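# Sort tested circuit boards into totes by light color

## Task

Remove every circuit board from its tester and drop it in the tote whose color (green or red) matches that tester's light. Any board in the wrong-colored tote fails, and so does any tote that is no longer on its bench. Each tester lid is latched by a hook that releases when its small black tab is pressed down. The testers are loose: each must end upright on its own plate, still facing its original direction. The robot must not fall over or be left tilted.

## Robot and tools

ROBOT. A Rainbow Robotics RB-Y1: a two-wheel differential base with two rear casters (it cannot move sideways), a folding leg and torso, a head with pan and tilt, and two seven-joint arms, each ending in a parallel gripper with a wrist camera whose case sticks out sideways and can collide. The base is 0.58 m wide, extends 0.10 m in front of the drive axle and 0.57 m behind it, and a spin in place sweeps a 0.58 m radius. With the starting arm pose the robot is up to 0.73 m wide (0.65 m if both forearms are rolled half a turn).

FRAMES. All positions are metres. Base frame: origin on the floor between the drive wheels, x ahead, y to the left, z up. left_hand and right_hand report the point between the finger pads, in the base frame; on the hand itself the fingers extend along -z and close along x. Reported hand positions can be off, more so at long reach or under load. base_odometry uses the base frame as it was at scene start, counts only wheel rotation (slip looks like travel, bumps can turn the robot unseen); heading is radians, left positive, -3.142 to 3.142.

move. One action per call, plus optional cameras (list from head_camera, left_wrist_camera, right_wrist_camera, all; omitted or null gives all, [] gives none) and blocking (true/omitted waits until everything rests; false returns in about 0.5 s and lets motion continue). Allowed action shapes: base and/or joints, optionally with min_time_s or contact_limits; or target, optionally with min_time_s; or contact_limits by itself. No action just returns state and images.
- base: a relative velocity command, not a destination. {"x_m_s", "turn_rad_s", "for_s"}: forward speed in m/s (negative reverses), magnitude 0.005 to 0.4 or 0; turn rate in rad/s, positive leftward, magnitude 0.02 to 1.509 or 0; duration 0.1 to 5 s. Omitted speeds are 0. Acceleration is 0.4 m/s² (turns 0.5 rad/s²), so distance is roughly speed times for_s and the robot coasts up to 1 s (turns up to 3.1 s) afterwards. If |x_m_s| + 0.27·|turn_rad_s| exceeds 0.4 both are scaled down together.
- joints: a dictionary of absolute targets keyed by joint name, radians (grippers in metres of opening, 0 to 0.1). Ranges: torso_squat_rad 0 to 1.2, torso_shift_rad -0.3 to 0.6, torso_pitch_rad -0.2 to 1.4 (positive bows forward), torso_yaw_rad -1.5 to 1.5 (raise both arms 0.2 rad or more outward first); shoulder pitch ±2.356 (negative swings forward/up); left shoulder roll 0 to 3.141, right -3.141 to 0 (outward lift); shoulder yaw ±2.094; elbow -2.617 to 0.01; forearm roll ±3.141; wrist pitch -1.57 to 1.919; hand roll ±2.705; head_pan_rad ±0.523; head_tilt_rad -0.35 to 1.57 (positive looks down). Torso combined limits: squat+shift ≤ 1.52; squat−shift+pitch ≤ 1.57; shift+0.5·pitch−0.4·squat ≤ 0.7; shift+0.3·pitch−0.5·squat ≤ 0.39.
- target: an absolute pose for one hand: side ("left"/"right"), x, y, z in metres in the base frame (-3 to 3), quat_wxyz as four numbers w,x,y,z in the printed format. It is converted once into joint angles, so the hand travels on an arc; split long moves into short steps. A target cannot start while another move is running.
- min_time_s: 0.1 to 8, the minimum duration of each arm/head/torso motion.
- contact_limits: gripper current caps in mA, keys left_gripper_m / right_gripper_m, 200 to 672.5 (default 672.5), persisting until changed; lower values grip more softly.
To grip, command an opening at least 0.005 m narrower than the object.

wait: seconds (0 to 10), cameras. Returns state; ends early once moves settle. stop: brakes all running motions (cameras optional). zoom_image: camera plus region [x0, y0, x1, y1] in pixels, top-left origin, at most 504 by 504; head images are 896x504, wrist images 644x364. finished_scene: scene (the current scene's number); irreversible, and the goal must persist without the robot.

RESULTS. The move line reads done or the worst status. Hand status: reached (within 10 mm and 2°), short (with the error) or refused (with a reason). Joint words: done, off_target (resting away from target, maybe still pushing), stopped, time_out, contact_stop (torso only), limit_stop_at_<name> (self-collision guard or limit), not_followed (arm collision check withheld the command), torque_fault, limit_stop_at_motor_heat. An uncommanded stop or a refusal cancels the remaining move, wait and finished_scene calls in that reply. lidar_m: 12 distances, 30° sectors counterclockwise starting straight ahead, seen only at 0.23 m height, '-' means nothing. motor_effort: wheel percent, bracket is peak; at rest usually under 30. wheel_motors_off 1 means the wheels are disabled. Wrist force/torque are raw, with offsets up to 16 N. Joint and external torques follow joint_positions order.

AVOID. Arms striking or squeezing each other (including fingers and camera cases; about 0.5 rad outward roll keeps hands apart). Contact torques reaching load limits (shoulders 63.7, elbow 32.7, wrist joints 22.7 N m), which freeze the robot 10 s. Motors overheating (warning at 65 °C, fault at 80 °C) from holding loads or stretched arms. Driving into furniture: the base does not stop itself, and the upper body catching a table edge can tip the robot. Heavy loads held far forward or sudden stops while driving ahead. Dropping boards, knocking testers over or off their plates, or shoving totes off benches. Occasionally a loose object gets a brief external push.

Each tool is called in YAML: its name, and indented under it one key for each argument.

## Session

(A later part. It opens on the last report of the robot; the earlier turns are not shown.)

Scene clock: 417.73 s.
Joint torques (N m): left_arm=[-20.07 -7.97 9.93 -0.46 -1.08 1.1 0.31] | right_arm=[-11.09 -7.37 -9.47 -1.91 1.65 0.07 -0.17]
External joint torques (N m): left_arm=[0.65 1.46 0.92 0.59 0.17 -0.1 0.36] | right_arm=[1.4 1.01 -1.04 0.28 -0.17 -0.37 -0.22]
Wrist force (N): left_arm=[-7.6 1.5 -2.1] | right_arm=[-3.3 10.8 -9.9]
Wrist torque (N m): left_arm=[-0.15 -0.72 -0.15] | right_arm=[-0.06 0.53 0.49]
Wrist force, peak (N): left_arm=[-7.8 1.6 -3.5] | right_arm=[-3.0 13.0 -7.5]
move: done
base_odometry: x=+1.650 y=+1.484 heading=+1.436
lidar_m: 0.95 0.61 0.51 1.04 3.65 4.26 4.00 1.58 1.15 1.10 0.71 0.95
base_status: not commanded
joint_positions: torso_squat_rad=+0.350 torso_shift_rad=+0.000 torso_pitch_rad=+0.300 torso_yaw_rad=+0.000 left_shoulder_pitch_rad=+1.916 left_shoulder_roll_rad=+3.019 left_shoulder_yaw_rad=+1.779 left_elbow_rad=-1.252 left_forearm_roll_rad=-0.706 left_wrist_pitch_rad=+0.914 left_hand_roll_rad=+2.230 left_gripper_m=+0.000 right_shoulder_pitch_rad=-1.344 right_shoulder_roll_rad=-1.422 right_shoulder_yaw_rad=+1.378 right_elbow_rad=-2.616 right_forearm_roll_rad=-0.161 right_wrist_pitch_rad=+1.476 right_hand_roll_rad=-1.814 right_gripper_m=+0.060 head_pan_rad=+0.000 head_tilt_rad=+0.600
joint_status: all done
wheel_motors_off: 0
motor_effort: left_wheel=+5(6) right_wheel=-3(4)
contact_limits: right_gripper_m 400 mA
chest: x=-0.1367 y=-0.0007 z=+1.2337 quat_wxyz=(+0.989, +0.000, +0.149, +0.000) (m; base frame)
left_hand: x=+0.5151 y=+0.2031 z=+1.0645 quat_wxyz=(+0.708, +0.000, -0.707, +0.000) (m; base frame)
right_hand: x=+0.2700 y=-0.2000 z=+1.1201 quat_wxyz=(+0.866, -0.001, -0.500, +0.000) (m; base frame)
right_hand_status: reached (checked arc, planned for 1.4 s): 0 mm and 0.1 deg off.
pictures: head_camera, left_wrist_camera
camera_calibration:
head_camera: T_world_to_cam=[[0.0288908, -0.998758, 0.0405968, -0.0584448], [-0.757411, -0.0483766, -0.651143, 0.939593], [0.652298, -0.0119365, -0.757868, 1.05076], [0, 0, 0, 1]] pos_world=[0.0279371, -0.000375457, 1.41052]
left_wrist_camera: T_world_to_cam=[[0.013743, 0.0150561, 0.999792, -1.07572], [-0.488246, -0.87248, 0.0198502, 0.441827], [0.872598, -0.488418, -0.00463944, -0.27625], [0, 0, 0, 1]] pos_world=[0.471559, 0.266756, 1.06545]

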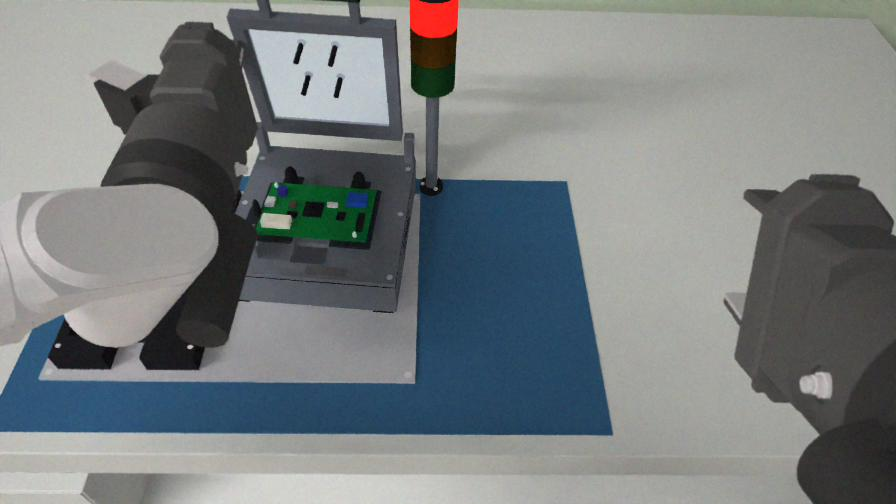

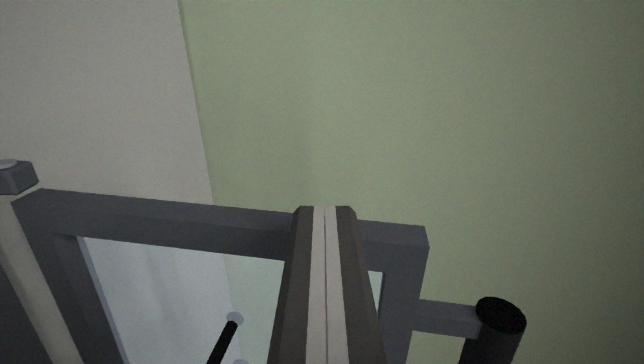

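move:
  target: {"side":"left","x":0.485,"y":0.203,"z":1.065,"quat_wxyz":[0.707,0,-0.707,0]}
  min_time_s: 1.5
  cameras: ["head_camera","left_wrist_camera"]

Scene clock: 424.93 s.
Joint torques (N m): left_arm=[-17.37 -9.96 9.44 -2.16 -0.89 1.37 -0.27] | right_arm=[-10.54 -7.32 -9 -1.95 1.71 0.12 -0.17]
External joint torques (N m): left_arm=[2.03 -0.59 -0.01 -0.54 0.49 0.24 -0.21] | right_arm=[1.95 1.06 -0.57 0.25 -0.11 -0.32 -0.22]
Wrist force (N): left_arm=[-7.5 1.4 -3.6] | right_arm=[-3.5 10.3 -9.9]
Wrist torque (N m): left_arm=[-0.14 -0.71 -0.15] | right_arm=[-0.02 0.51 0.49]
Wrist force, peak (N): left_arm=[-7.9 1.4 -3.5] | right_arm=[-3.3 10.9 -10.2]
move: done
base_odometry: x=+1.650 y=+1.484 heading=+1.436
lidar_m: 0.95 0.62 0.51 1.04 3.65 4.26 4.00 1.57 1.15 1.10 0.71 0.96
base_status: not commanded
joint_positions: torso_squat_rad=+0.350 torso_shift_rad=+0.000 torso_pitch_rad=+0.300 torso_yaw_rad=+0.000 left_shoulder_pitch_rad=+1.963 left_shoulder_roll_rad=+2.950 left_shoulder_yaw_rad=+1.779 left_elbow_rad=-1.430 left_forearm_roll_rad=-0.697 left_wrist_pitch_rad=+1.011 left_hand_roll_rad=+2.178 left_gripper_m=+0.000 right_shoulder_pitch_rad=-1.344 right_shoulder_roll_rad=-1.422 right_shoulder_yaw_rad=+1.378 right_elbow_rad=-2.616 right_forearm_roll_rad=-0.161 right_wrist_pitch_rad=+1.476 right_hand_roll_rad=-1.814 right_gripper_m=+0.060 head_pan_rad=+0.000 head_tilt_rad=+0.600
joint_status: all done
wheel_motors_off: 0
motor_effort: left_wheel=+2(5) right_wheel=-3(4)
contact_limits: right_gripper_m 400 mA
chest: x=-0.1367 y=-0.0007 z=+1.2337 quat_wxyz=(+0.989, +0.000, +0.149, +0.000) (m; base frame)
left_hand: x=+0.4854 y=+0.2028 z=+1.0650 quat_wxyz=(+0.707, +0.000, -0.707, +0.000) (m; base frame)
left_hand_status: reached (checked arc, planned for 1.5 s): 0 mm and 0.0 deg off.
right_hand: x=+0.2700 y=-0.2000 z=+1.1201 quat_wxyz=(+0.866, -0.001, -0.500, +0.000) (m; base frame)
pictures: head_camera, left_wrist_camera
camera_calibration:
head_camera: T_world_to_cam=[[0.0288908, -0.998758, 0.0405968, -0.0584448], [-0.757411, -0.0483766, -0.651143, 0.939593], [0.652298, -0.0119365, -0.757868, 1.05076], [0, 0, 0, 1]] pos_world=[0.0279371, -0.000375457, 1.41052]
left_wrist_camera: T_world_to_cam=[[0.0118056, 0.0156569, 0.999808, -1.07504], [-0.488793, -0.872184, 0.0194299, 0.427712], [0.87232, -0.488928, -0.00264365, -0.252434], [0, 0, 0, 1]] pos_world=[0.441957, 0.266453, 1.06586]

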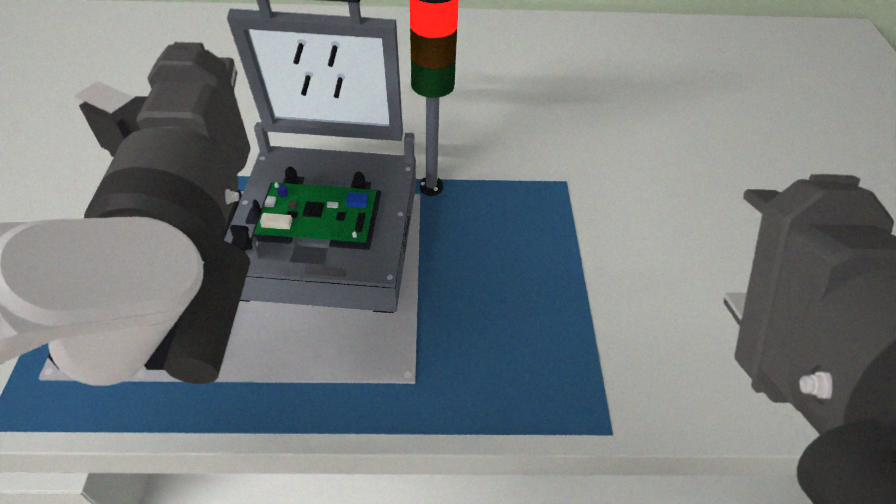

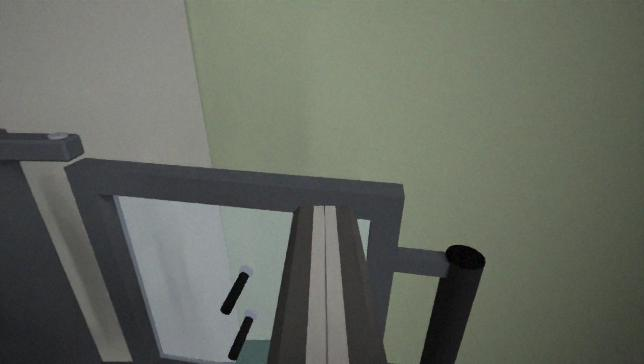

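move:
  target: {"side":"left","x":0.35,"y":0.22,"z":1.08,"quat_wxyz":[0.866,0,-0.5,0]}
  cameras: []

move:
  target: {"side":"left","x":0.425,"y":0.14,"z":1.08,"quat_wxyz":[1,0,0,0]}
  cameras: []

move:
  joints: {"left_gripper_m":0.1}
  cameras: ["head_camera","left_wrist_camera"]

zoom_image:
  camera: "left_wrist_camera"
  region: [180, 40, 500, 300]

Scene clock: 434.83 s.
Joint torques (N m): left_arm=[-13.44 -9.13 10.5 -1.79 -1.4 0.35 0.36] | right_arm=[-10.76 -7.43 -9.01 -1.87 1.59 0.35 -0.15]
External joint torques (N m): left_arm=[0.57 0.24 0.76 0.18 0.11 0.13 0.4] | right_arm=[1.73 0.94 -0.58 0.33 -0.23 -0.09 -0.2]
Wrist force (N): left_arm=[-6.7 1.0 -6.7] | right_arm=[-3.5 10.8 -9.7]
Wrist torque (N m): left_arm=[-0.13 -0.64 -0.18] | right_arm=[-0.09 0.51 0.49]
Wrist force, peak (N): left_arm=[-8.1 2.2 -6.3] | right_arm=[-3.4 11.0 -10.0]
move: done
base_odometry: x=+1.650 y=+1.484 heading=+1.436
lidar_m: 0.94 0.60 0.51 1.04 3.65 4.26 4.00 1.58 1.15 1.10 0.71 0.95
base_status: not commanded
joint_positions: torso_squat_rad=+0.350 torso_shift_rad=+0.000 torso_pitch_rad=+0.300 torso_yaw_rad=+0.000 left_shoulder_pitch_rad=+1.941 left_shoulder_roll_rad=+2.489 left_shoulder_yaw_rad=+1.873 left_elbow_rad=-2.244 left_forearm_roll_rad=+0.117 left_wrist_pitch_rad=+1.163 left_hand_roll_rad=+1.712 left_gripper_m=+0.000 right_shoulder_pitch_rad=-1.344 right_shoulder_roll_rad=-1.422 right_shoulder_yaw_rad=+1.378 right_elbow_rad=-2.616 right_forearm_roll_rad=-0.161 right_wrist_pitch_rad=+1.476 right_hand_roll_rad=-1.814 right_gripper_m=+0.060 head_pan_rad=+0.000 head_tilt_rad=+0.600
joint_status: all done
wheel_motors_off: 0
motor_effort: left_wheel=+4(5) right_wheel=-3(4)
contact_limits: right_gripper_m 400 mA
chest: x=-0.1366 y=-0.0007 z=+1.2337 quat_wxyz=(+0.989, +0.000, +0.149, +0.000) (m; base frame)
left_hand: x=+0.3499 y=+0.2200 z=+1.0799 quat_wxyz=(+0.866, +0.000, -0.500, +0.000) (m; base frame)
left_hand_status: reached (checked arc, planned for 1.1 s): 0 mm and 0.0 deg off.
right_hand: x=+0.2700 y=-0.1999 z=+1.1201 quat_wxyz=(+0.866, -0.001, -0.500, +0.000) (m; base frame)
pictures: none
No camera images: "cameras" was empty.

Scene clock: 437.37 s.
Joint torques (N m): left_arm=[-22.53 -8.25 5.51 3.4 0.06 -0.02 0.42] | right_arm=[-10.88 -7.17 -8.91 -1.83 1.64 0.34 -0.26]
External joint torques (N m): left_arm=[2.15 0.3 -1.12 0.54 0.06 0.3 0.43] | right_arm=[1.61 1.2 -0.48 0.36 -0.18 -0.09 -0.31]
Wrist force (N): left_arm=[-1.9 1.3 -9.8] | right_arm=[-3.4 10.7 -9.8]
Wrist torque (N m): left_arm=[-0.12 -0.37 -0.20] | right_arm=[-0.07 0.51 0.47]
Wrist force, peak (N): left_arm=[-1.8 1.5 -10.1] | right_arm=[-3.3 11.1 -10.0]
move: short
base_odometry: x=+1.650 y=+1.484 heading=+1.436
lidar_m: 0.94 0.62 0.51 1.04 3.66 4.26 4.01 1.57 1.15 1.10 0.71 0.95
base_status: not commanded
joint_positions: torso_squat_rad=+0.350 torso_shift_rad=+0.000 torso_pitch_rad=+0.300 torso_yaw_rad=+0.000 left_shoulder_pitch_rad=+1.247 left_shoulder_roll_rad=+3.141 left_shoulder_yaw_rad=+1.571 left_elbow_rad=-0.778 left_forearm_roll_rad=+1.864 left_wrist_pitch_rad=+1.317 left_hand_roll_rad=+0.518 left_gripper_m=+0.000 right_shoulder_pitch_rad=-1.344 right_shoulder_roll_rad=-1.422 right_shoulder_yaw_rad=+1.378 right_elbow_rad=-2.616 right_forearm_roll_rad=-0.161 right_wrist_pitch_rad=+1.476 right_hand_roll_rad=-1.814 right_gripper_m=+0.060 head_pan_rad=+0.000 head_tilt_rad=+0.600
joint_status: all done
wheel_motors_off: 0
motor_effort: left_wheel=+3(6) right_wheel=-4(4)
contact_limits: right_gripper_m 400 mA
chest: x=-0.1366 y=-0.0007 z=+1.2337 quat_wxyz=(+0.989, +0.000, +0.149, +0.000) (m; base frame)
left_hand: x=+0.4244 y=+0.1400 z=+1.0802 quat_wxyz=(+0.998, -0.024, -0.057, +0.000) (m; base frame)
left_hand_status: short (checked arc, as near as the solve gets, planned for 1.8 s): 1 mm and 7.1 deg off. The place is met; only the turn is off.
right_hand: x=+0.2700 y=-0.1999 z=+1.1201 quat_wxyz=(+0.866, -0.001, -0.500, +0.000) (m; base frame)
pictures: none
No camera images: "cameras" was empty.

Scene clock: 439.07 s.
Joint torques (N m): left_arm=[-22.5 -8.19 5.51 3.4 0.02 0.02 0.39] | right_arm=[-10.91 -7.24 -8.93 -1.96 1.64 0.29 -0.2]
External joint torques (N m): left_arm=[2.18 0.36 -1.13 0.54 0.03 0.33 0.4] | right_arm=[1.58 1.14 -0.51 0.24 -0.18 -0.15 -0.25]
Wrist force (N): left_arm=[-1.9 1.8 -9.7] | right_arm=[-3.5 10.4 -10.0]
Wrist torque (N m): left_arm=[-0.17 -0.38 -0.20] | right_arm=[-0.05 0.52 0.48]
Wrist force, peak (N): left_arm=[-1.8 1.8 -10.0] | right_arm=[-3.5 10.8 -10.0]
move: done
base_odometry: x=+1.650 y=+1.484 heading=+1.436
lidar_m: 0.95 0.62 0.52 1.04 3.66 4.26 4.00 1.58 1.15 1.10 0.71 0.95
base_status: not commanded
joint_positions: torso_squat_rad=+0.350 torso_shift_rad=+0.000 torso_pitch_rad=+0.300 torso_yaw_rad=+0.000 left_shoulder_pitch_rad=+1.247 left_shoulder_roll_rad=+3.141 left_shoulder_yaw_rad=+1.571 left_elbow_rad=-0.778 left_forearm_roll_rad=+1.864 left_wrist_pitch_rad=+1.317 left_hand_roll_rad=+0.518 left_gripper_m=+0.100 right_shoulder_pitch_rad=-1.344 right_shoulder_roll_rad=-1.422 right_shoulder_yaw_rad=+1.378 right_elbow_rad=-2.616 right_forearm_roll_rad=-0.161 right_wrist_pitch_rad=+1.476 right_hand_roll_rad=-1.814 right_gripper_m=+0.060 head_pan_rad=+0.000 head_tilt_rad=+0.600
joint_status: all done
wheel_motors_off: 0
motor_effort: left_wheel=+3(4) right_wheel=-4(4)
contact_limits: right_gripper_m 400 mA
chest: x=-0.1366 y=-0.0007 z=+1.2337 quat_wxyz=(+0.989, +0.000, +0.149, +0.000) (m; base frame)
left_hand: x=+0.4244 y=+0.1400 z=+1.0802 quat_wxyz=(+0.998, -0.024, -0.057, +0.000) (m; base frame)
right_hand: x=+0.2700 y=-0.1999 z=+1.1201 quat_wxyz=(+0.866, -0.001, -0.500, +0.000) (m; base frame)
pictures: head_camera, left_wrist_camera
camera_calibration:
head_camera: T_world_to_cam=[[0.0289722, -0.998753, 0.0406569, -0.0585313], [-0.7575, -0.0484759, -0.651033, 0.939439], [0.652192, -0.0119357, -0.75796, 1.05089], [0, 0, 0, 1]] pos_world=[0.0279372, -0.000375094, 1.41052]
left_wrist_camera: T_world_to_cam=[[0.994845, 0.017111, 0.0999511, -0.533907], [-0.0385597, -0.847788, 0.528932, -0.401999], [0.0937879, -0.53006, -0.842758, 1.01381], [0, 0, 0, 1]] pos_world=[0.420571, 0.205707, 1.12039]

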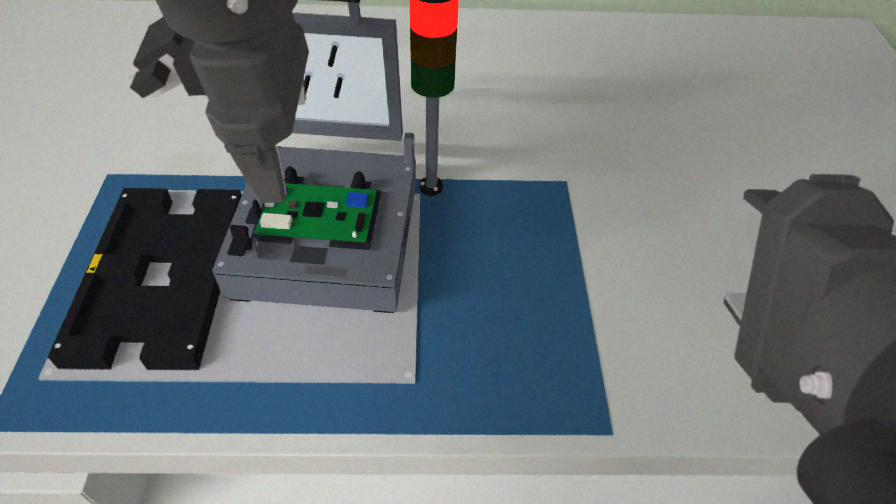

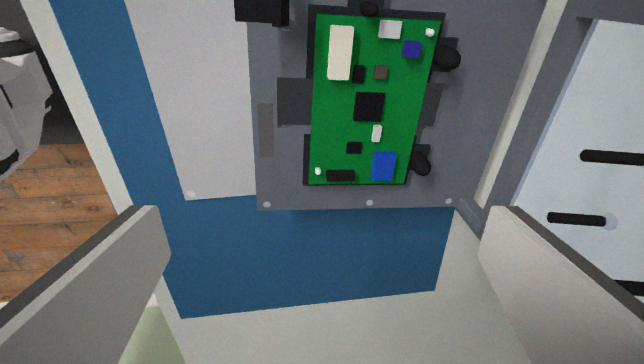

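Scaled by 1.575 from the camera's 644x364 image, which has a finer 920x520 frame.

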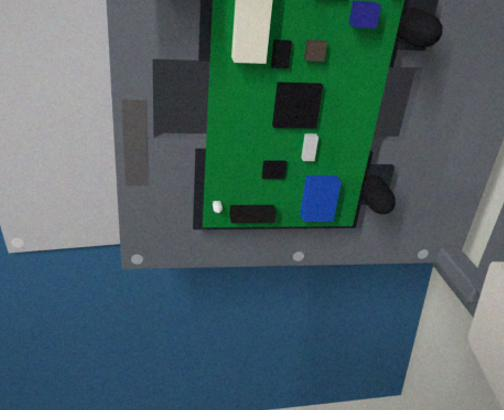

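move:
  target: {"side":"left","x":0.3,"y":0.26,"z":1.15,"quat_wxyz":[1,0,0,0]}
  cameras: []

move:
  target: {"side":"left","x":0.05,"y":0.34,"z":1.12,"quat_wxyz":[1,0,0,0]}
  cameras: []

move:
  joints: {"left_shoulder_pitch_rad":-0.3,"left_shoulder_roll_rad":0.5,"left_shoulder_yaw_rad":0,"left_elbow_rad":-2.0,"left_forearm_roll_rad":0,"left_wrist_pitch_rad":0.6,"left_hand_roll_rad":0}
  cameras: []

move:
  target: {"side":"left","x":0.36,"y":0.2,"z":1.1,"quat_wxyz":[1,0,0,0]}
  cameras: []

move:
  target: {"side":"left","x":0.465,"y":0.146,"z":1.04,"quat_wxyz":[0.999,0,0,-0.044]}
  cameras: ["head_camera","left_wrist_camera"]

Scene clock: 471.40 s.
Joint torques (N m): left_arm=[-17.17 -4.36 9.39 2.42 0.25 -0.06 0.13] | right_arm=[-11.01 -7.25 -8.65 -1.79 1.62 0.34 -0.14]
External joint torques (N m): left_arm=[0.79 0.98 -0.32 -0.52 0.23 0.01 0.13] | right_arm=[1.48 1.13 -0.23 0.41 -0.21 -0.09 -0.19]
Wrist force (N): left_arm=[-0.8 1.3 -9.7] | right_arm=[-3.3 10.7 -10.1]
Wrist torque (N m): left_arm=[-0.17 -0.31 -0.20] | right_arm=[-0.06 0.53 0.48]
Wrist force, peak (N): left_arm=[-1.8 1.6 -10.8] | right_arm=[-3.2 11.1 -10.3]
move: done
base_odometry: x=+1.650 y=+1.484 heading=+1.436
lidar_m: 0.94 0.61 0.51 1.04 3.65 4.26 4.00 1.59 1.15 1.10 0.70 0.95
base_status: not commanded
joint_positions: torso_squat_rad=+0.350 torso_shift_rad=+0.000 torso_pitch_rad=+0.300 torso_yaw_rad=+0.000 left_shoulder_pitch_rad=+1.160 left_shoulder_roll_rad=+2.493 left_shoulder_yaw_rad=+1.573 left_elbow_rad=-1.566 left_forearm_roll_rad=+1.902 left_wrist_pitch_rad=+1.470 left_hand_roll_rad=+0.676 left_gripper_m=+0.100 right_shoulder_pitch_rad=-1.344 right_shoulder_roll_rad=-1.422 right_shoulder_yaw_rad=+1.378 right_elbow_rad=-2.616 right_forearm_roll_rad=-0.161 right_wrist_pitch_rad=+1.476 right_hand_roll_rad=-1.814 right_gripper_m=+0.060 head_pan_rad=+0.000 head_tilt_rad=+0.600
joint_status: all done
wheel_motors_off: 0
motor_effort: left_wheel=+3(4) right_wheel=-2(4)
contact_limits: right_gripper_m 400 mA
chest: x=-0.1366 y=-0.0007 z=+1.2337 quat_wxyz=(+0.989, +0.000, +0.149, +0.000) (m; base frame)
left_hand: x=+0.3000 y=+0.2601 z=+1.1500 quat_wxyz=(+1.000, +0.000, +0.000, +0.000) (m; base frame)
left_hand_status: reached (checked arc, planned for 1.1 s): 0 mm and 0.0 deg off.
right_hand: x=+0.2700 y=-0.1999 z=+1.1201 quat_wxyz=(+0.866, -0.001, -0.500, +0.000) (m; base frame)
pictures: none
No camera images: "cameras" was empty.

Scene clock: 473.10 s.
Joint torques (N m): left_arm=[-1.31 -0.79 6 2.39 0.03 -0.3 0.3] | right_arm=[-10.7 -7.53 -8.5 -1.7 1.56 0.32 -0.21]
External joint torques (N m): left_arm=[0.97 -0.33 -0.89 0.1 0.01 -0.23 0.3] | right_arm=[1.79 0.85 -0.08 0.5 -0.26 -0.11 -0.26]
Wrist force (N): left_arm=[-1.4 1.2 -9.9] | right_arm=[-3.1 10.7 -9.9]
Wrist torque (N m): left_arm=[-0.14 -0.33 -0.22] | right_arm=[-0.09 0.55 0.49]
Wrist force, peak (N): left_arm=[-1.1 1.2 -10.3] | right_arm=[-3.6 11.1 -10.0]
move: done
base_odometry: x=+1.650 y=+1.484 heading=+1.436
lidar_m: 0.94 0.61 0.51 1.04 3.65 4.27 4.01 1.57 1.15 1.10 0.71 0.95
base_status: not commanded
joint_positions: torso_squat_rad=+0.350 torso_shift_rad=+0.000 torso_pitch_rad=+0.300 torso_yaw_rad=+0.000 left_shoulder_pitch_rad=+1.226 left_shoulder_roll_rad=+1.527 left_shoulder_yaw_rad=+1.514 left_elbow_rad=-2.585 left_forearm_roll_rad=+1.813 left_wrist_pitch_rad=+1.371 left_hand_roll_rad=+0.700 left_gripper_m=+0.100 right_shoulder_pitch_rad=-1.344 right_shoulder_roll_rad=-1.422 right_shoulder_yaw_rad=+1.378 right_elbow_rad=-2.616 right_forearm_roll_rad=-0.161 right_wrist_pitch_rad=+1.476 right_hand_roll_rad=-1.814 right_gripper_m=+0.060 head_pan_rad=+0.000 head_tilt_rad=+0.600
joint_status: all done
wheel_motors_off: 0
motor_effort: left_wheel=+3(4) right_wheel=-1(4)
contact_limits: right_gripper_m 400 mA
chest: x=-0.1366 y=-0.0007 z=+1.2337 quat_wxyz=(+0.989, +0.000, +0.149, +0.000) (m; base frame)
left_hand: x=+0.0501 y=+0.3399 z=+1.1201 quat_wxyz=(+1.000, +0.000, +0.000, +0.000) (m; base frame)
left_hand_status: reached (checked arc, planned for 1.4 s): 0 mm and 0.0 deg off.
right_hand: x=+0.2700 y=-0.1999 z=+1.1201 quat_wxyz=(+0.866, -0.001, -0.500, +0.000) (m; base frame)
pictures: none
No camera images: "cameras" was empty.

Scene clock: 475.33 s.
Joint torques (N m): left_arm=[-9.65 7.11 6.3 -7.53 -0.04 -1.49 0.38] | right_arm=[-10.97 -7.25 -8.53 -1.8 1.55 0.35 -0.15]
External joint torques (N m): left_arm=[1.29 -0.36 0.74 1.66 0.42 0.24 0.42] | right_arm=[1.52 1.13 -0.1 0.4 -0.27 -0.08 -0.2]
Wrist force (N): left_arm=[-6.7 -1.7 -4.8] | right_arm=[-3.3 10.7 -9.7]
Wrist torque (N m): left_arm=[0.03 -0.68 -0.19] | right_arm=[-0.08 0.53 0.48]
Wrist force, peak (N): left_arm=[-2.8 -0.4 -10.2] | right_arm=[-3.4 10.9 -10.0]
move: done
base_odometry: x=+1.650 y=+1.484 heading=+1.436
lidar_m: 0.94 0.61 0.52 1.04 3.66 4.26 4.00 1.58 1.15 1.10 0.71 0.95
base_status: not commanded
joint_positions: torso_squat_rad=+0.350 torso_shift_rad=+0.000 torso_pitch_rad=+0.300 torso_yaw_rad=+0.000 left_shoulder_pitch_rad=-0.300 left_shoulder_roll_rad=+0.500 left_shoulder_yaw_rad=+0.000 left_elbow_rad=-2.000 left_forearm_roll_rad=+0.000 left_wrist_pitch_rad=+0.600 left_hand_roll_rad=+0.000 left_gripper_m=+0.100 right_shoulder_pitch_rad=-1.344 right_shoulder_roll_rad=-1.422 right_shoulder_yaw_rad=+1.378 right_elbow_rad=-2.616 right_forearm_roll_rad=-0.161 right_wrist_pitch_rad=+1.476 right_hand_roll_rad=-1.814 right_gripper_m=+0.060 head_pan_rad=+0.000 head_tilt_rad=+0.600
joint_status: all done
wheel_motors_off: 0
motor_effort: left_wheel=+4(5) right_wheel=-2(5)
contact_limits: right_gripper_m 400 mA
chest: x=-0.1366 y=-0.0007 z=+1.2337 quat_wxyz=(+0.989, +0.000, +0.149, +0.000) (m; base frame)
left_hand: x=+0.3960 y=+0.2782 z=+1.0924 quat_wxyz=(+0.739, +0.151, -0.628, -0.194) (m; base frame)
right_hand: x=+0.2700 y=-0.1999 z=+1.1201 quat_wxyz=(+0.866, -0.001, -0.500, +0.000) (m; base frame)
pictures: none
No camera images: "cameras" was empty.

Scene clock: 477.13 s.
Joint torques (N m): left_arm=[-20.46 9.02 6.62 -2.91 0.07 -0.29 -0.3] | right_arm=[-10.63 -7.67 -8.51 -1.93 1.53 0.38 -0.14]
External joint torques (N m): left_arm=[1.69 -0.29 -1.23 1.01 0.05 -0.22 -0.3] | right_arm=[1.87 0.7 -0.09 0.27 -0.29 -0.05 -0.19]
Wrist force (N): left_arm=[-1.0 1.2 -9.4] | right_arm=[-3.4 10.8 -9.5]
Wrist torque (N m): left_arm=[-0.20 -0.35 -0.22] | right_arm=[-0.09 0.51 0.48]
Wrist force, peak (N): left_arm=[-8.1 11.8 -9.8] | right_arm=[-3.6 10.7 -10.1]
move: done
base_odometry: x=+1.650 y=+1.484 heading=+1.436
lidar_m: 0.94 0.61 0.51 1.04 3.65 4.26 4.00 1.58 1.15 1.10 0.71 0.94
base_status: not commanded
joint_positions: torso_squat_rad=+0.350 torso_shift_rad=+0.000 torso_pitch_rad=+0.300 torso_yaw_rad=+0.000 left_shoulder_pitch_rad=-1.425 left_shoulder_roll_rad=+0.772 left_shoulder_yaw_rad=-0.563 left_elbow_rad=-1.206 left_forearm_roll_rad=+1.131 left_wrist_pitch_rad=+1.919 left_hand_roll_rad=+0.601 left_gripper_m=+0.100 right_shoulder_pitch_rad=-1.344 right_shoulder_roll_rad=-1.422 right_shoulder_yaw_rad=+1.378 right_elbow_rad=-2.616 right_forearm_roll_rad=-0.161 right_wrist_pitch_rad=+1.476 right_hand_roll_rad=-1.814 right_gripper_m=+0.060 head_pan_rad=+0.000 head_tilt_rad=+0.600
joint_status: all done
wheel_motors_off: 0
motor_effort: left_wheel=+3(5) right_wheel=-4(5)
contact_limits: right_gripper_m 400 mA
chest: x=-0.1366 y=-0.0008 z=+1.2337 quat_wxyz=(+0.989, +0.000, +0.149, +0.000) (m; base frame)
left_hand: x=+0.3600 y=+0.2000 z=+1.1003 quat_wxyz=(+1.000, +0.000, -0.001, +0.000) (m; base frame)
left_hand_status: reached (checked arc, planned for 1.5 s): 0 mm and 0.1 deg off.
right_hand: x=+0.2700 y=-0.1999 z=+1.1201 quat_wxyz=(+0.866, -0.001, -0.500, +0.000) (m; base frame)
pictures: none
No camera images: "cameras" was empty.

Scene clock: 479.17 s.
Joint torques (N m): left_arm=[-23.72 8.52 1.11 -4.05 0.1 -0.33 0.28] | right_arm=[-10.9 -7.77 -8.55 -1.8 1.42 0.34 -0.27]
External joint torques (N m): left_arm=[1.93 -0.28 -1.08 1.13 0.13 0.17 0.3] | right_arm=[1.59 0.6 -0.12 0.4 -0.41 -0.09 -0.32]
Wrist force (N): left_arm=[-2.2 1.0 -9.4] | right_arm=[-3.3 10.3 -9.9]
Wrist torque (N m): left_arm=[-0.14 -0.38 -0.21] | right_arm=[-0.05 0.53 0.50]
Wrist force, peak (N): left_arm=[-1.8 2.2 -10.0] | right_arm=[-3.3 10.9 -10.0]
move: short
base_odometry: x=+1.650 y=+1.484 heading=+1.436
lidar_m: 0.95 0.61 0.51 1.04 3.65 4.26 4.00 1.58 1.14 1.10 0.71 0.95
base_status: not commanded
joint_positions: torso_squat_rad=+0.350 torso_shift_rad=+0.000 torso_pitch_rad=+0.300 torso_yaw_rad=+0.000 left_shoulder_pitch_rad=-1.713 left_shoulder_roll_rad=+0.381 left_shoulder_yaw_rad=-0.642 left_elbow_rad=-0.267 left_forearm_roll_rad=+0.944 left_wrist_pitch_rad=+1.356 left_hand_roll_rad=+0.155 left_gripper_m=+0.100 right_shoulder_pitch_rad=-1.344 right_shoulder_roll_rad=-1.422 right_shoulder_yaw_rad=+1.378 right_elbow_rad=-2.616 right_forearm_roll_rad=-0.161 right_wrist_pitch_rad=+1.476 right_hand_roll_rad=-1.814 right_gripper_m=+0.060 head_pan_rad=+0.000 head_tilt_rad=+0.600
joint_status: all done
wheel_motors_off: 0
motor_effort: left_wheel=+4(6) right_wheel=-3(5)
contact_limits: right_gripper_m 400 mA
chest: x=-0.1366 y=-0.0007 z=+1.2337 quat_wxyz=(+0.989, +0.000, +0.149, +0.000) (m; base frame)
left_hand: x=+0.4644 y=+0.1459 z=+1.0402 quat_wxyz=(+0.993, -0.009, -0.105, -0.044) (m; base frame)
left_hand_status: short (checked arc, as near as the solve gets, planned for 1.3 s): 1 mm and 12.1 deg off. The place is met; only the turn is off.
right_hand: x=+0.2700 y=-0.1999 z=+1.1201 quat_wxyz=(+0.866, -0.001, -0.500, +0.000) (m; base frame)
pictures: head_camera, left_wrist_camera
camera_calibration:
head_camera: T_world_to_cam=[[0.0289745, -0.998753, 0.0406588, -0.058537], [-0.7575, -0.0484789, -0.651033, 0.939515], [0.652192, -0.0119356, -0.75796, 1.05083], [0, 0, 0, 1]] pos_world=[0.0280371, -0.000375083, 1.41052]
left_wrist_camera: T_world_to_cam=[[0.977919, -0.0702506, 0.196822, -0.649958], [-0.160014, -0.857495, 0.488976, -0.274913], [0.134423, -0.509674, -0.849802, 0.964931], [0, 0, 0, 1]] pos_world=[0.461908, 0.210403, 1.08235]

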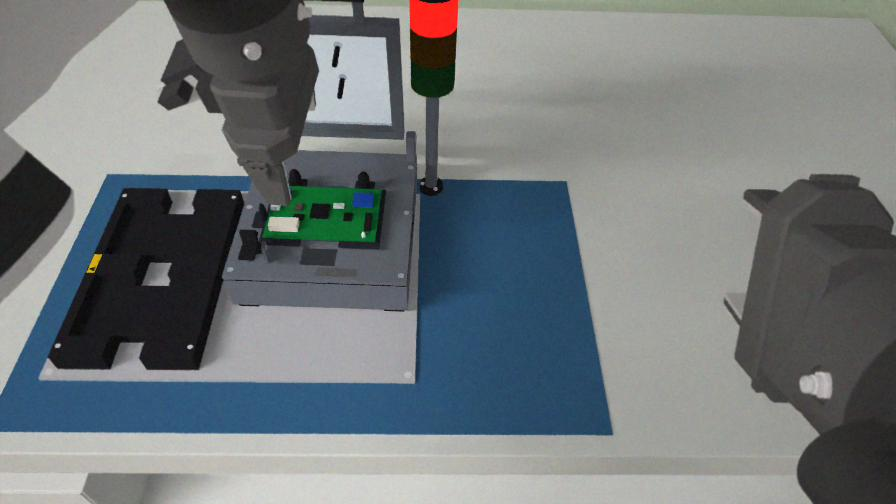

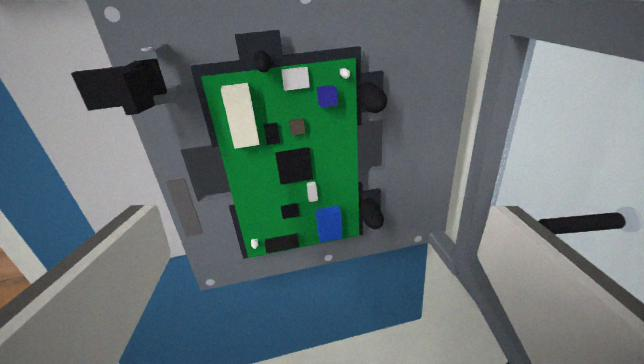

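move:
  target: {"side":"left","x":0.38,"y":0.19,"z":1.1,"quat_wxyz":[1,0,0,0]}
  cameras: []

move:
  base: {"x_m_s":0.1,"for_s":0.8}
  cameras: []

move:
  target: {"side":"left","x":0.388,"y":0.146,"z":1.03,"quat_wxyz":[1,0,0,0]}
  cameras: ["head_camera","left_wrist_camera"]

zoom_image:
  camera: "left_wrist_camera"
  region: [120, 20, 500, 340]

Scene clock: 491.37 s.
Joint torques (N m): left_arm=[-21.86 8.63 7.85 -4.28 0.31 -0.33 -0.12] | right_arm=[-10.89 -7.35 -8.41 -1.8 1.51 0.33 -0.1]
External joint torques (N m): left_arm=[1.39 -0.52 0.82 -0.08 0.29 -0.25 -0.12] | right_arm=[1.6 1.03 0.01 0.4 -0.31 -0.1 -0.15]
Wrist force (N): left_arm=[-1.1 1.0 -9.8] | right_arm=[-3.4 10.3 -9.9]
Wrist torque (N m): left_arm=[-0.14 -0.36 -0.22] | right_arm=[-0.03 0.54 0.49]
Wrist force, peak (N): left_arm=[-1.7 2.0 -10.7] | right_arm=[-3.7 10.8 -10.1]
move: done
base_odometry: x=+1.650 y=+1.484 heading=+1.436
lidar_m: 0.94 0.61 0.50 1.04 3.66 4.26 4.01 1.58 1.16 1.10 0.71 0.95
base_status: not commanded
joint_positions: torso_squat_rad=+0.350 torso_shift_rad=+0.000 torso_pitch_rad=+0.300 torso_yaw_rad=+0.000 left_shoulder_pitch_rad=-1.509 left_shoulder_roll_rad=+0.704 left_shoulder_yaw_rad=-0.593 left_elbow_rad=-1.022 left_forearm_roll_rad=+1.094 left_wrist_pitch_rad=+1.881 left_hand_roll_rad=+0.526 left_gripper_m=+0.100 right_shoulder_pitch_rad=-1.344 right_shoulder_roll_rad=-1.422 right_shoulder_yaw_rad=+1.378 right_elbow_rad=-2.616 right_forearm_roll_rad=-0.161 right_wrist_pitch_rad=+1.476 right_hand_roll_rad=-1.814 right_gripper_m=+0.060 head_pan_rad=+0.000 head_tilt_rad=+0.600
joint_status: all done
wheel_motors_off: 0
motor_effort: left_wheel=+3(5) right_wheel=-3(5)
contact_limits: right_gripper_m 400 mA
chest: x=-0.1366 y=-0.0007 z=+1.2337 quat_wxyz=(+0.989, +0.000, +0.149, +0.000) (m; base frame)
left_hand: x=+0.3799 y=+0.1900 z=+1.1001 quat_wxyz=(+1.000, +0.000, +0.001, +0.000) (m; base frame)
left_hand_status: reached (checked arc, planned for 1.1 s): 0 mm and 0.1 deg off.
right_hand: x=+0.2701 y=-0.1999 z=+1.1201 quat_wxyz=(+0.866, -0.001, -0.500, +0.000) (m; base frame)
pictures: none
No camera images: "cameras" was empty.

Scene clock: 492.70 s.
Joint torques (N m): left_arm=[-21.75 8.71 7.87 -4.35 0.31 -0.28 -0.14] | right_arm=[-10.96 -7.53 -8.45 -1.86 1.43 0.32 -0.12]
External joint torques (N m): left_arm=[1.5 -0.43 0.84 -0.15 0.29 -0.2 -0.15] | right_arm=[1.53 0.85 -0.02 0.34 -0.4 -0.12 -0.17]
Wrist force (N): left_arm=[-0.9 0.9 -10.0] | right_arm=[-3.2 10.8 -9.9]
Wrist torque (N m): left_arm=[-0.12 -0.35 -0.21] | right_arm=[-0.10 0.54 0.48]
Wrist force, peak (N): left_arm=[-0.7 0.9 -10.6] | right_arm=[-3.6 10.9 -10.0]
move: done
base_odometry: x=+1.661 y=+1.564 heading=+1.436
lidar_m: 0.86 0.61 0.47 0.78 3.66 4.34 4.08 1.57 1.15 1.10 0.68 0.92
base_status: done (sent for 0.8 of 0.8 s)
joint_positions: torso_squat_rad=+0.350 torso_shift_rad=+0.000 torso_pitch_rad=+0.300 torso_yaw_rad=+0.000 left_shoulder_pitch_rad=-1.509 left_shoulder_roll_rad=+0.704 left_shoulder_yaw_rad=-0.593 left_elbow_rad=-1.022 left_forearm_roll_rad=+1.094 left_wrist_pitch_rad=+1.881 left_hand_roll_rad=+0.526 left_gripper_m=+0.100 right_shoulder_pitch_rad=-1.344 right_shoulder_roll_rad=-1.422 right_shoulder_yaw_rad=+1.378 right_elbow_rad=-2.616 right_forearm_roll_rad=-0.161 right_wrist_pitch_rad=+1.476 right_hand_roll_rad=-1.814 right_gripper_m=+0.060 head_pan_rad=+0.000 head_tilt_rad=+0.600
joint_status: not commanded
wheel_motors_off: 0
motor_effort: left_wheel=+0(23) right_wheel=-3(20)
contact_limits: right_gripper_m 400 mA
chest: x=-0.1365 y=-0.0007 z=+1.2337 quat_wxyz=(+0.989, +0.000, +0.149, +0.000) (m; base frame)
left_hand: x=+0.3800 y=+0.1900 z=+1.1000 quat_wxyz=(+1.000, +0.000, +0.001, +0.000) (m; base frame)
right_hand: x=+0.2701 y=-0.1999 z=+1.1200 quat_wxyz=(+0.866, -0.001, -0.500, +0.000) (m; base frame)
pictures: none
No camera images: "cameras" was empty.

Scene clock: 493.87 s.
Joint torques (N m): left_arm=[-17.21 0.67 4.15 -4.02 1.82 -1.06 -0.44] | right_arm=[-11.03 -7.62 -8.48 -1.8 1.55 0.36 -0.13]
External joint torques (N m): left_arm=[6.64 -7.67 -2.11 0.67 1.81 -0.98 -0.44] | right_arm=[1.46 0.76 -0.05 0.39 -0.28 -0.07 -0.18]
Wrist force (N): left_arm=[-6.6 11.5 7.3] | right_arm=[-3.3 10.6 -9.9]
Wrist torque (N m): left_arm=[-0.61 -1.57 0.34] | right_arm=[-0.07 0.54 0.48]
Wrist force, peak (N): left_arm=[-6.4 13.0 18.6] | right_arm=[-3.5 10.7 -10.1]
move: done
base_odometry: x=+1.661 y=+1.564 heading=+1.436
lidar_m: 0.86 0.62 0.47 0.77 3.66 4.34 4.08 1.58 1.15 1.10 0.69 0.90
base_status: not commanded
joint_positions: torso_squat_rad=+0.350 torso_shift_rad=+0.000 torso_pitch_rad=+0.299 torso_yaw_rad=+0.000 left_shoulder_pitch_rad=-1.480 left_shoulder_roll_rad=+0.548 left_shoulder_yaw_rad=-0.660 left_elbow_rad=-0.877 left_forearm_roll_rad=+1.019 left_wrist_pitch_rad=+1.715 left_hand_roll_rad=+0.531 left_gripper_m=+0.100 right_shoulder_pitch_rad=-1.344 right_shoulder_roll_rad=-1.422 right_shoulder_yaw_rad=+1.378 right_elbow_rad=-2.616 right_forearm_roll_rad=-0.161 right_wrist_pitch_rad=+1.476 right_hand_roll_rad=-1.814 right_gripper_m=+0.060 head_pan_rad=+0.000 head_tilt_rad=+0.600
joint_status: all done
wheel_motors_off: 0
motor_effort: left_wheel=+8(8) right_wheel=-4(7)
contact_limits: right_gripper_m 400 mA
chest: x=-0.1371 y=-0.0006 z=+1.2337 quat_wxyz=(+0.989, +0.000, +0.149, +0.000) (m; base frame)
left_hand: x=+0.3881 y=+0.1470 z=+1.0316 quat_wxyz=(+1.000, +0.000, -0.002, +0.001) (m; base frame)
left_hand_status: reached (checked arc, planned for 0.5 s): 2 mm and 0.3 deg off.
right_hand: x=+0.2697 y=-0.1997 z=+1.1204 quat_wxyz=(+0.866, -0.001, -0.500, +0.000) (m; base frame)
pictures: head_camera, left_wrist_camera
camera_calibration:
head_camera: T_world_to_cam=[[0.0291572, -0.998745, 0.0407323, -0.0584318], [-0.756981, -0.0486745, -0.651621, 0.939952], [0.652786, -0.0118341, -0.75745, 1.05056], [0, 0, 0, 1]] pos_world=[0.0274359, -0.000174203, 1.41062]
left_wrist_camera: T_world_to_cam=[[0.999821, 0.0171907, -0.00795744, -0.38368], [0.0188874, -0.872483, 0.48828, -0.348469], [0.00145113, -0.488342, -0.872651, 1.04045], [0, 0, 0, 1]] pos_world=[0.388683, 0.210661, 1.07505]

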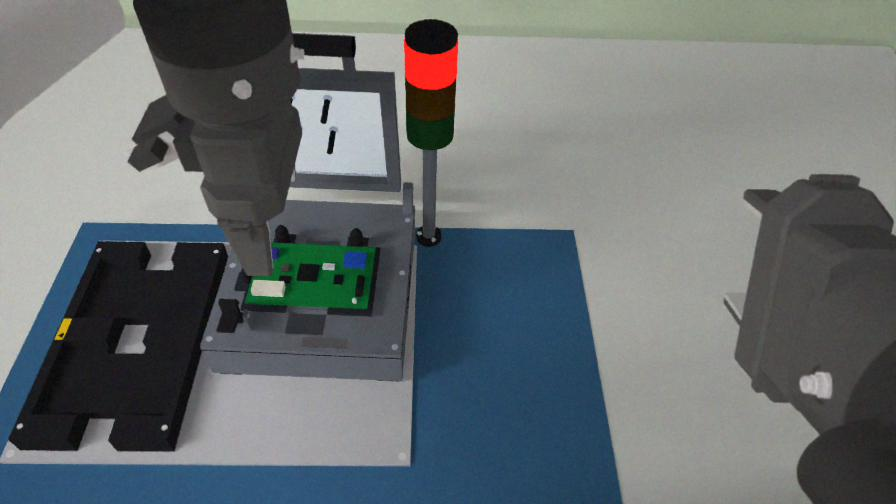

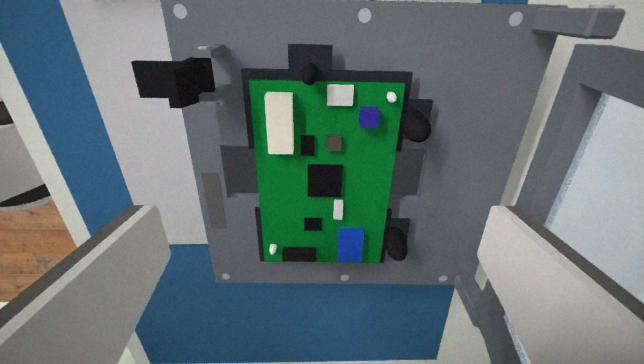

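Scaled by 1.326 from the camera's 644x364 image, which has a finer 920x520 frame.

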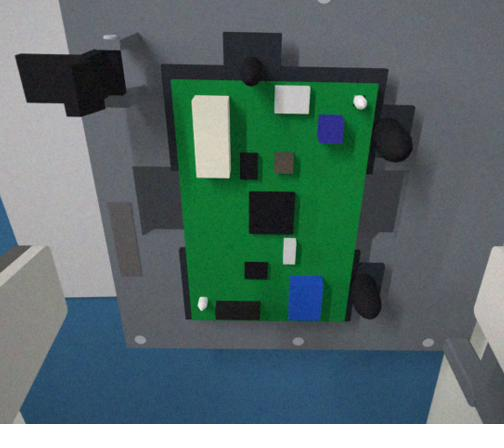

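move:
  joints: {"left_gripper_m":0.08}
  contact_limits: {"left_gripper_m":300}
  cameras: ["head_camera","left_wrist_camera"]

Scene clock: 502.67 s.
Joint torques (N m): left_arm=[-16.48 3.68 4.13 -2.95 0.77 -0.03 -0.29] | right_arm=[-10.95 -7.32 -8.4 -1.89 1.48 0.36 -0.18]
External joint torques (N m): left_arm=[7.36 -4.66 -2.14 1.75 0.75 0.06 -0.29] | right_arm=[1.54 1.05 0.03 0.3 -0.35 -0.07 -0.23]
Wrist force (N): left_arm=[-2.6 3.7 4.7] | right_arm=[-3.2 10.7 -9.7]
Wrist torque (N m): left_arm=[-0.35 -1.26 -0.11] | right_arm=[-0.07 0.54 0.49]
Wrist force, peak (N): left_arm=[-6.6 12.6 7.4] | right_arm=[-3.5 10.8 -10.3]
move: done
base_odometry: x=+1.661 y=+1.564 heading=+1.436
lidar_m: 0.86 0.62 0.47 0.76 3.66 4.34 4.08 1.57 1.15 1.10 0.68 0.91
base_status: not commanded
joint_positions: torso_squat_rad=+0.350 torso_shift_rad=+0.000 torso_pitch_rad=+0.299 torso_yaw_rad=+0.000 left_shoulder_pitch_rad=-1.480 left_shoulder_roll_rad=+0.547 left_shoulder_yaw_rad=-0.660 left_elbow_rad=-0.877 left_forearm_roll_rad=+1.020 left_wrist_pitch_rad=+1.714 left_hand_roll_rad=+0.531 left_gripper_m=+0.080 right_shoulder_pitch_rad=-1.344 right_shoulder_roll_rad=-1.422 right_shoulder_yaw_rad=+1.378 right_elbow_rad=-2.616 right_forearm_roll_rad=-0.161 right_wrist_pitch_rad=+1.476 right_hand_roll_rad=-1.814 right_gripper_m=+0.060 head_pan_rad=+0.000 head_tilt_rad=+0.600
joint_status: all done
wheel_motors_off: 0
motor_effort: left_wheel=+6(8) right_wheel=-4(6)
contact_limits: left_gripper_m 300 mA; right_gripper_m 400 mA
chest: x=-0.1370 y=-0.0007 z=+1.2337 quat_wxyz=(+0.989, +0.000, +0.149, +0.000) (m; base frame)
left_hand: x=+0.3881 y=+0.1463 z=+1.0316 quat_wxyz=(+1.000, +0.000, -0.002, +0.000) (m; base frame)
right_hand: x=+0.2697 y=-0.1998 z=+1.1204 quat_wxyz=(+0.866, -0.001, -0.500, +0.000) (m; base frame)
pictures: head_camera, left_wrist_camera
camera_calibration:
head_camera: T_world_to_cam=[[0.029005, -0.998754, 0.0406032, -0.058446], [-0.756988, -0.048475, -0.651628, 0.939952], [0.652785, -0.0118357, -0.757451, 1.05056], [0, 0, 0, 1]] pos_world=[0.0274362, -0.000374932, 1.41062]
left_wrist_camera: T_world_to_cam=[[0.999839, 0.0160695, -0.00792591, -0.383577], [0.0178932, -0.872245, 0.488742, -0.349247], [0.000940516, -0.488806, -0.872392, 1.04013], [0, 0, 0, 1]] pos_world=[0.388786, 0.209955, 1.07505]

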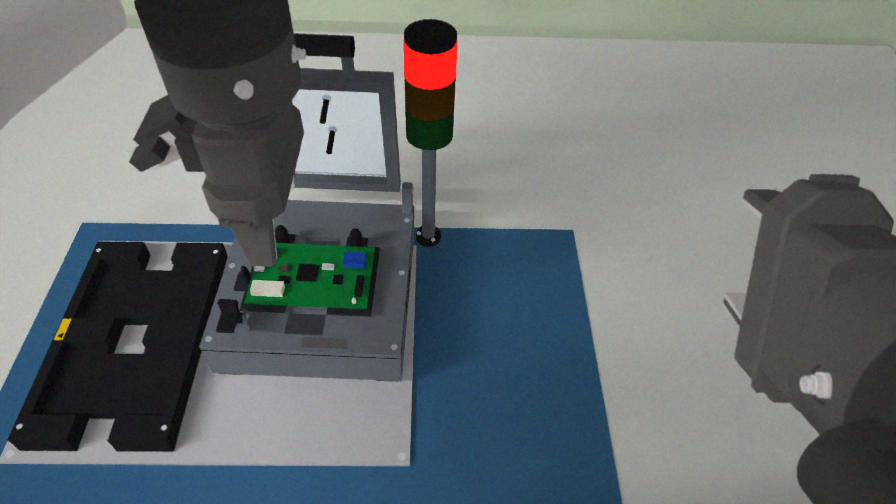

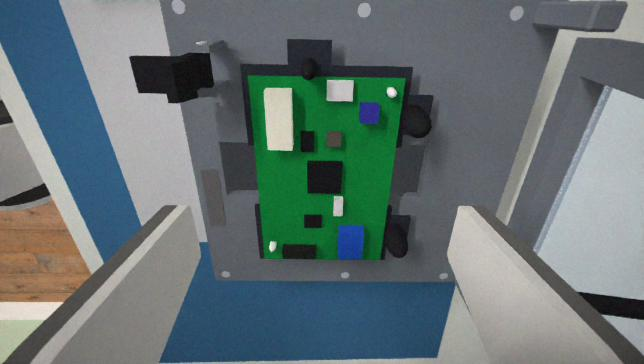

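move:
  target: {"side":"left","x":0.386,"y":0.142,"z":1.0,"quat_wxyz":[0.9994,0,-0.035,0]}
  min_time_s: 1
  cameras: ["head_camera","left_wrist_camera"]

Scene clock: 514.03 s.
Joint torques (N m): left_arm=[-14.57 7.54 3.35 -0.85 -0.6 -0.79 0.39] | right_arm=[-11 -7.48 -8.37 -1.71 1.55 0.41 -0.24]
External joint torques (N m): left_arm=[8.49 -0.44 -3.62 3.95 -0.54 -0.6 0.4] | right_arm=[1.5 0.89 0.06 0.48 -0.27 -0.03 -0.29]
Wrist force (N): left_arm=[-11.3 -0.7 6.1] | right_arm=[-3.6 10.5 -9.9]
Wrist torque (N m): left_arm=[-0.15 -1.91 -0.43] | right_arm=[-0.06 0.50 0.49]
Wrist force, peak (N): left_arm=[-17.1 9.5 57.9] | right_arm=[-3.5 11.0 -10.0]
move: done
base_odometry: x=+1.661 y=+1.564 heading=+1.436
lidar_m: 0.86 0.61 0.46 0.77 3.66 4.34 4.08 1.57 1.14 1.11 0.68 0.90
base_status: not commanded
joint_positions: torso_squat_rad=+0.350 torso_shift_rad=-0.001 torso_pitch_rad=+0.299 torso_yaw_rad=+0.000 left_shoulder_pitch_rad=-1.380 left_shoulder_roll_rad=+0.560 left_shoulder_yaw_rad=-0.679 left_elbow_rad=-1.008 left_forearm_roll_rad=+0.974 left_wrist_pitch_rad=+1.630 left_hand_roll_rad=+0.599 left_gripper_m=+0.080 right_shoulder_pitch_rad=-1.344 right_shoulder_roll_rad=-1.422 right_shoulder_yaw_rad=+1.378 right_elbow_rad=-2.616 right_forearm_roll_rad=-0.161 right_wrist_pitch_rad=+1.476 right_hand_roll_rad=-1.814 right_gripper_m=+0.060 head_pan_rad=+0.000 head_tilt_rad=+0.600
joint_status: all done
wheel_motors_off: 0
motor_effort: left_wheel=+8(10) right_wheel=-1(6)
contact_limits: left_gripper_m 300 mA; right_gripper_m 400 mA
chest: x=-0.1373 y=-0.0008 z=+1.2337 quat_wxyz=(+0.989, +0.001, +0.149, +0.000) (m; base frame)
left_hand: x=+0.3864 y=+0.1412 z=+1.0016 quat_wxyz=(+0.999, -0.001, -0.036, -0.001) (m; base frame)
left_hand_status: reached (checked arc, planned for 1.0 s): 2 mm and 0.2 deg off.
right_hand: x=+0.2695 y=-0.1999 z=+1.1206 quat_wxyz=(+0.866, -0.001, -0.500, +0.000) (m; base frame)
pictures: head_camera, left_wrist_camera
camera_calibration:
head_camera: T_world_to_cam=[[0.0289827, -0.99876, 0.0404713, -0.0583548], [-0.756805, -0.0483754, -0.651849, 0.940092], [0.652998, -0.0117365, -0.757268, 1.05057], [0, 0, 0, 1]] pos_world=[0.0271359, -0.000475131, 1.41072]
left_wrist_camera: T_world_to_cam=[[0.998105, 0.0140217, 0.0599138, -0.448927], [-0.0171502, -0.871715, 0.489713, -0.326454], [0.0590944, -0.489813, -0.869823, 0.986546], [0, 0, 0, 1]] pos_world=[0.384178, 0.204943, 1.04489]

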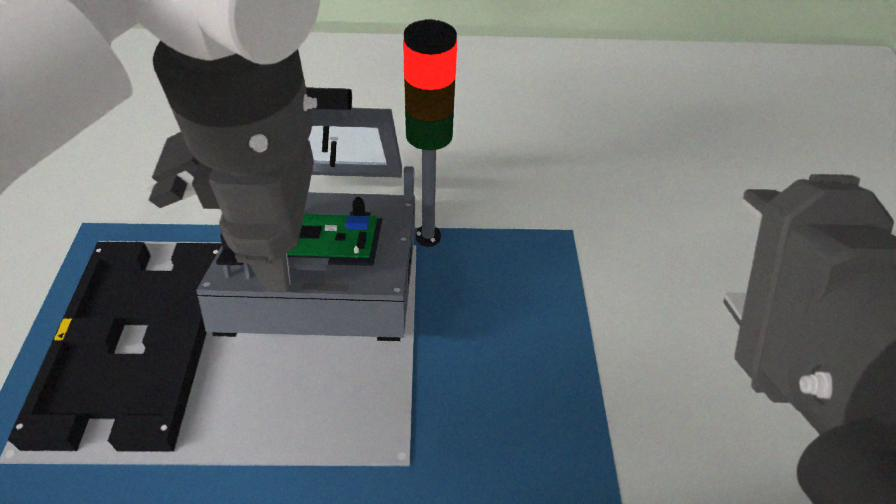

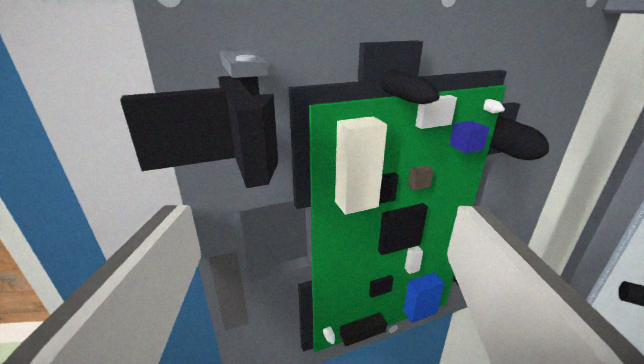

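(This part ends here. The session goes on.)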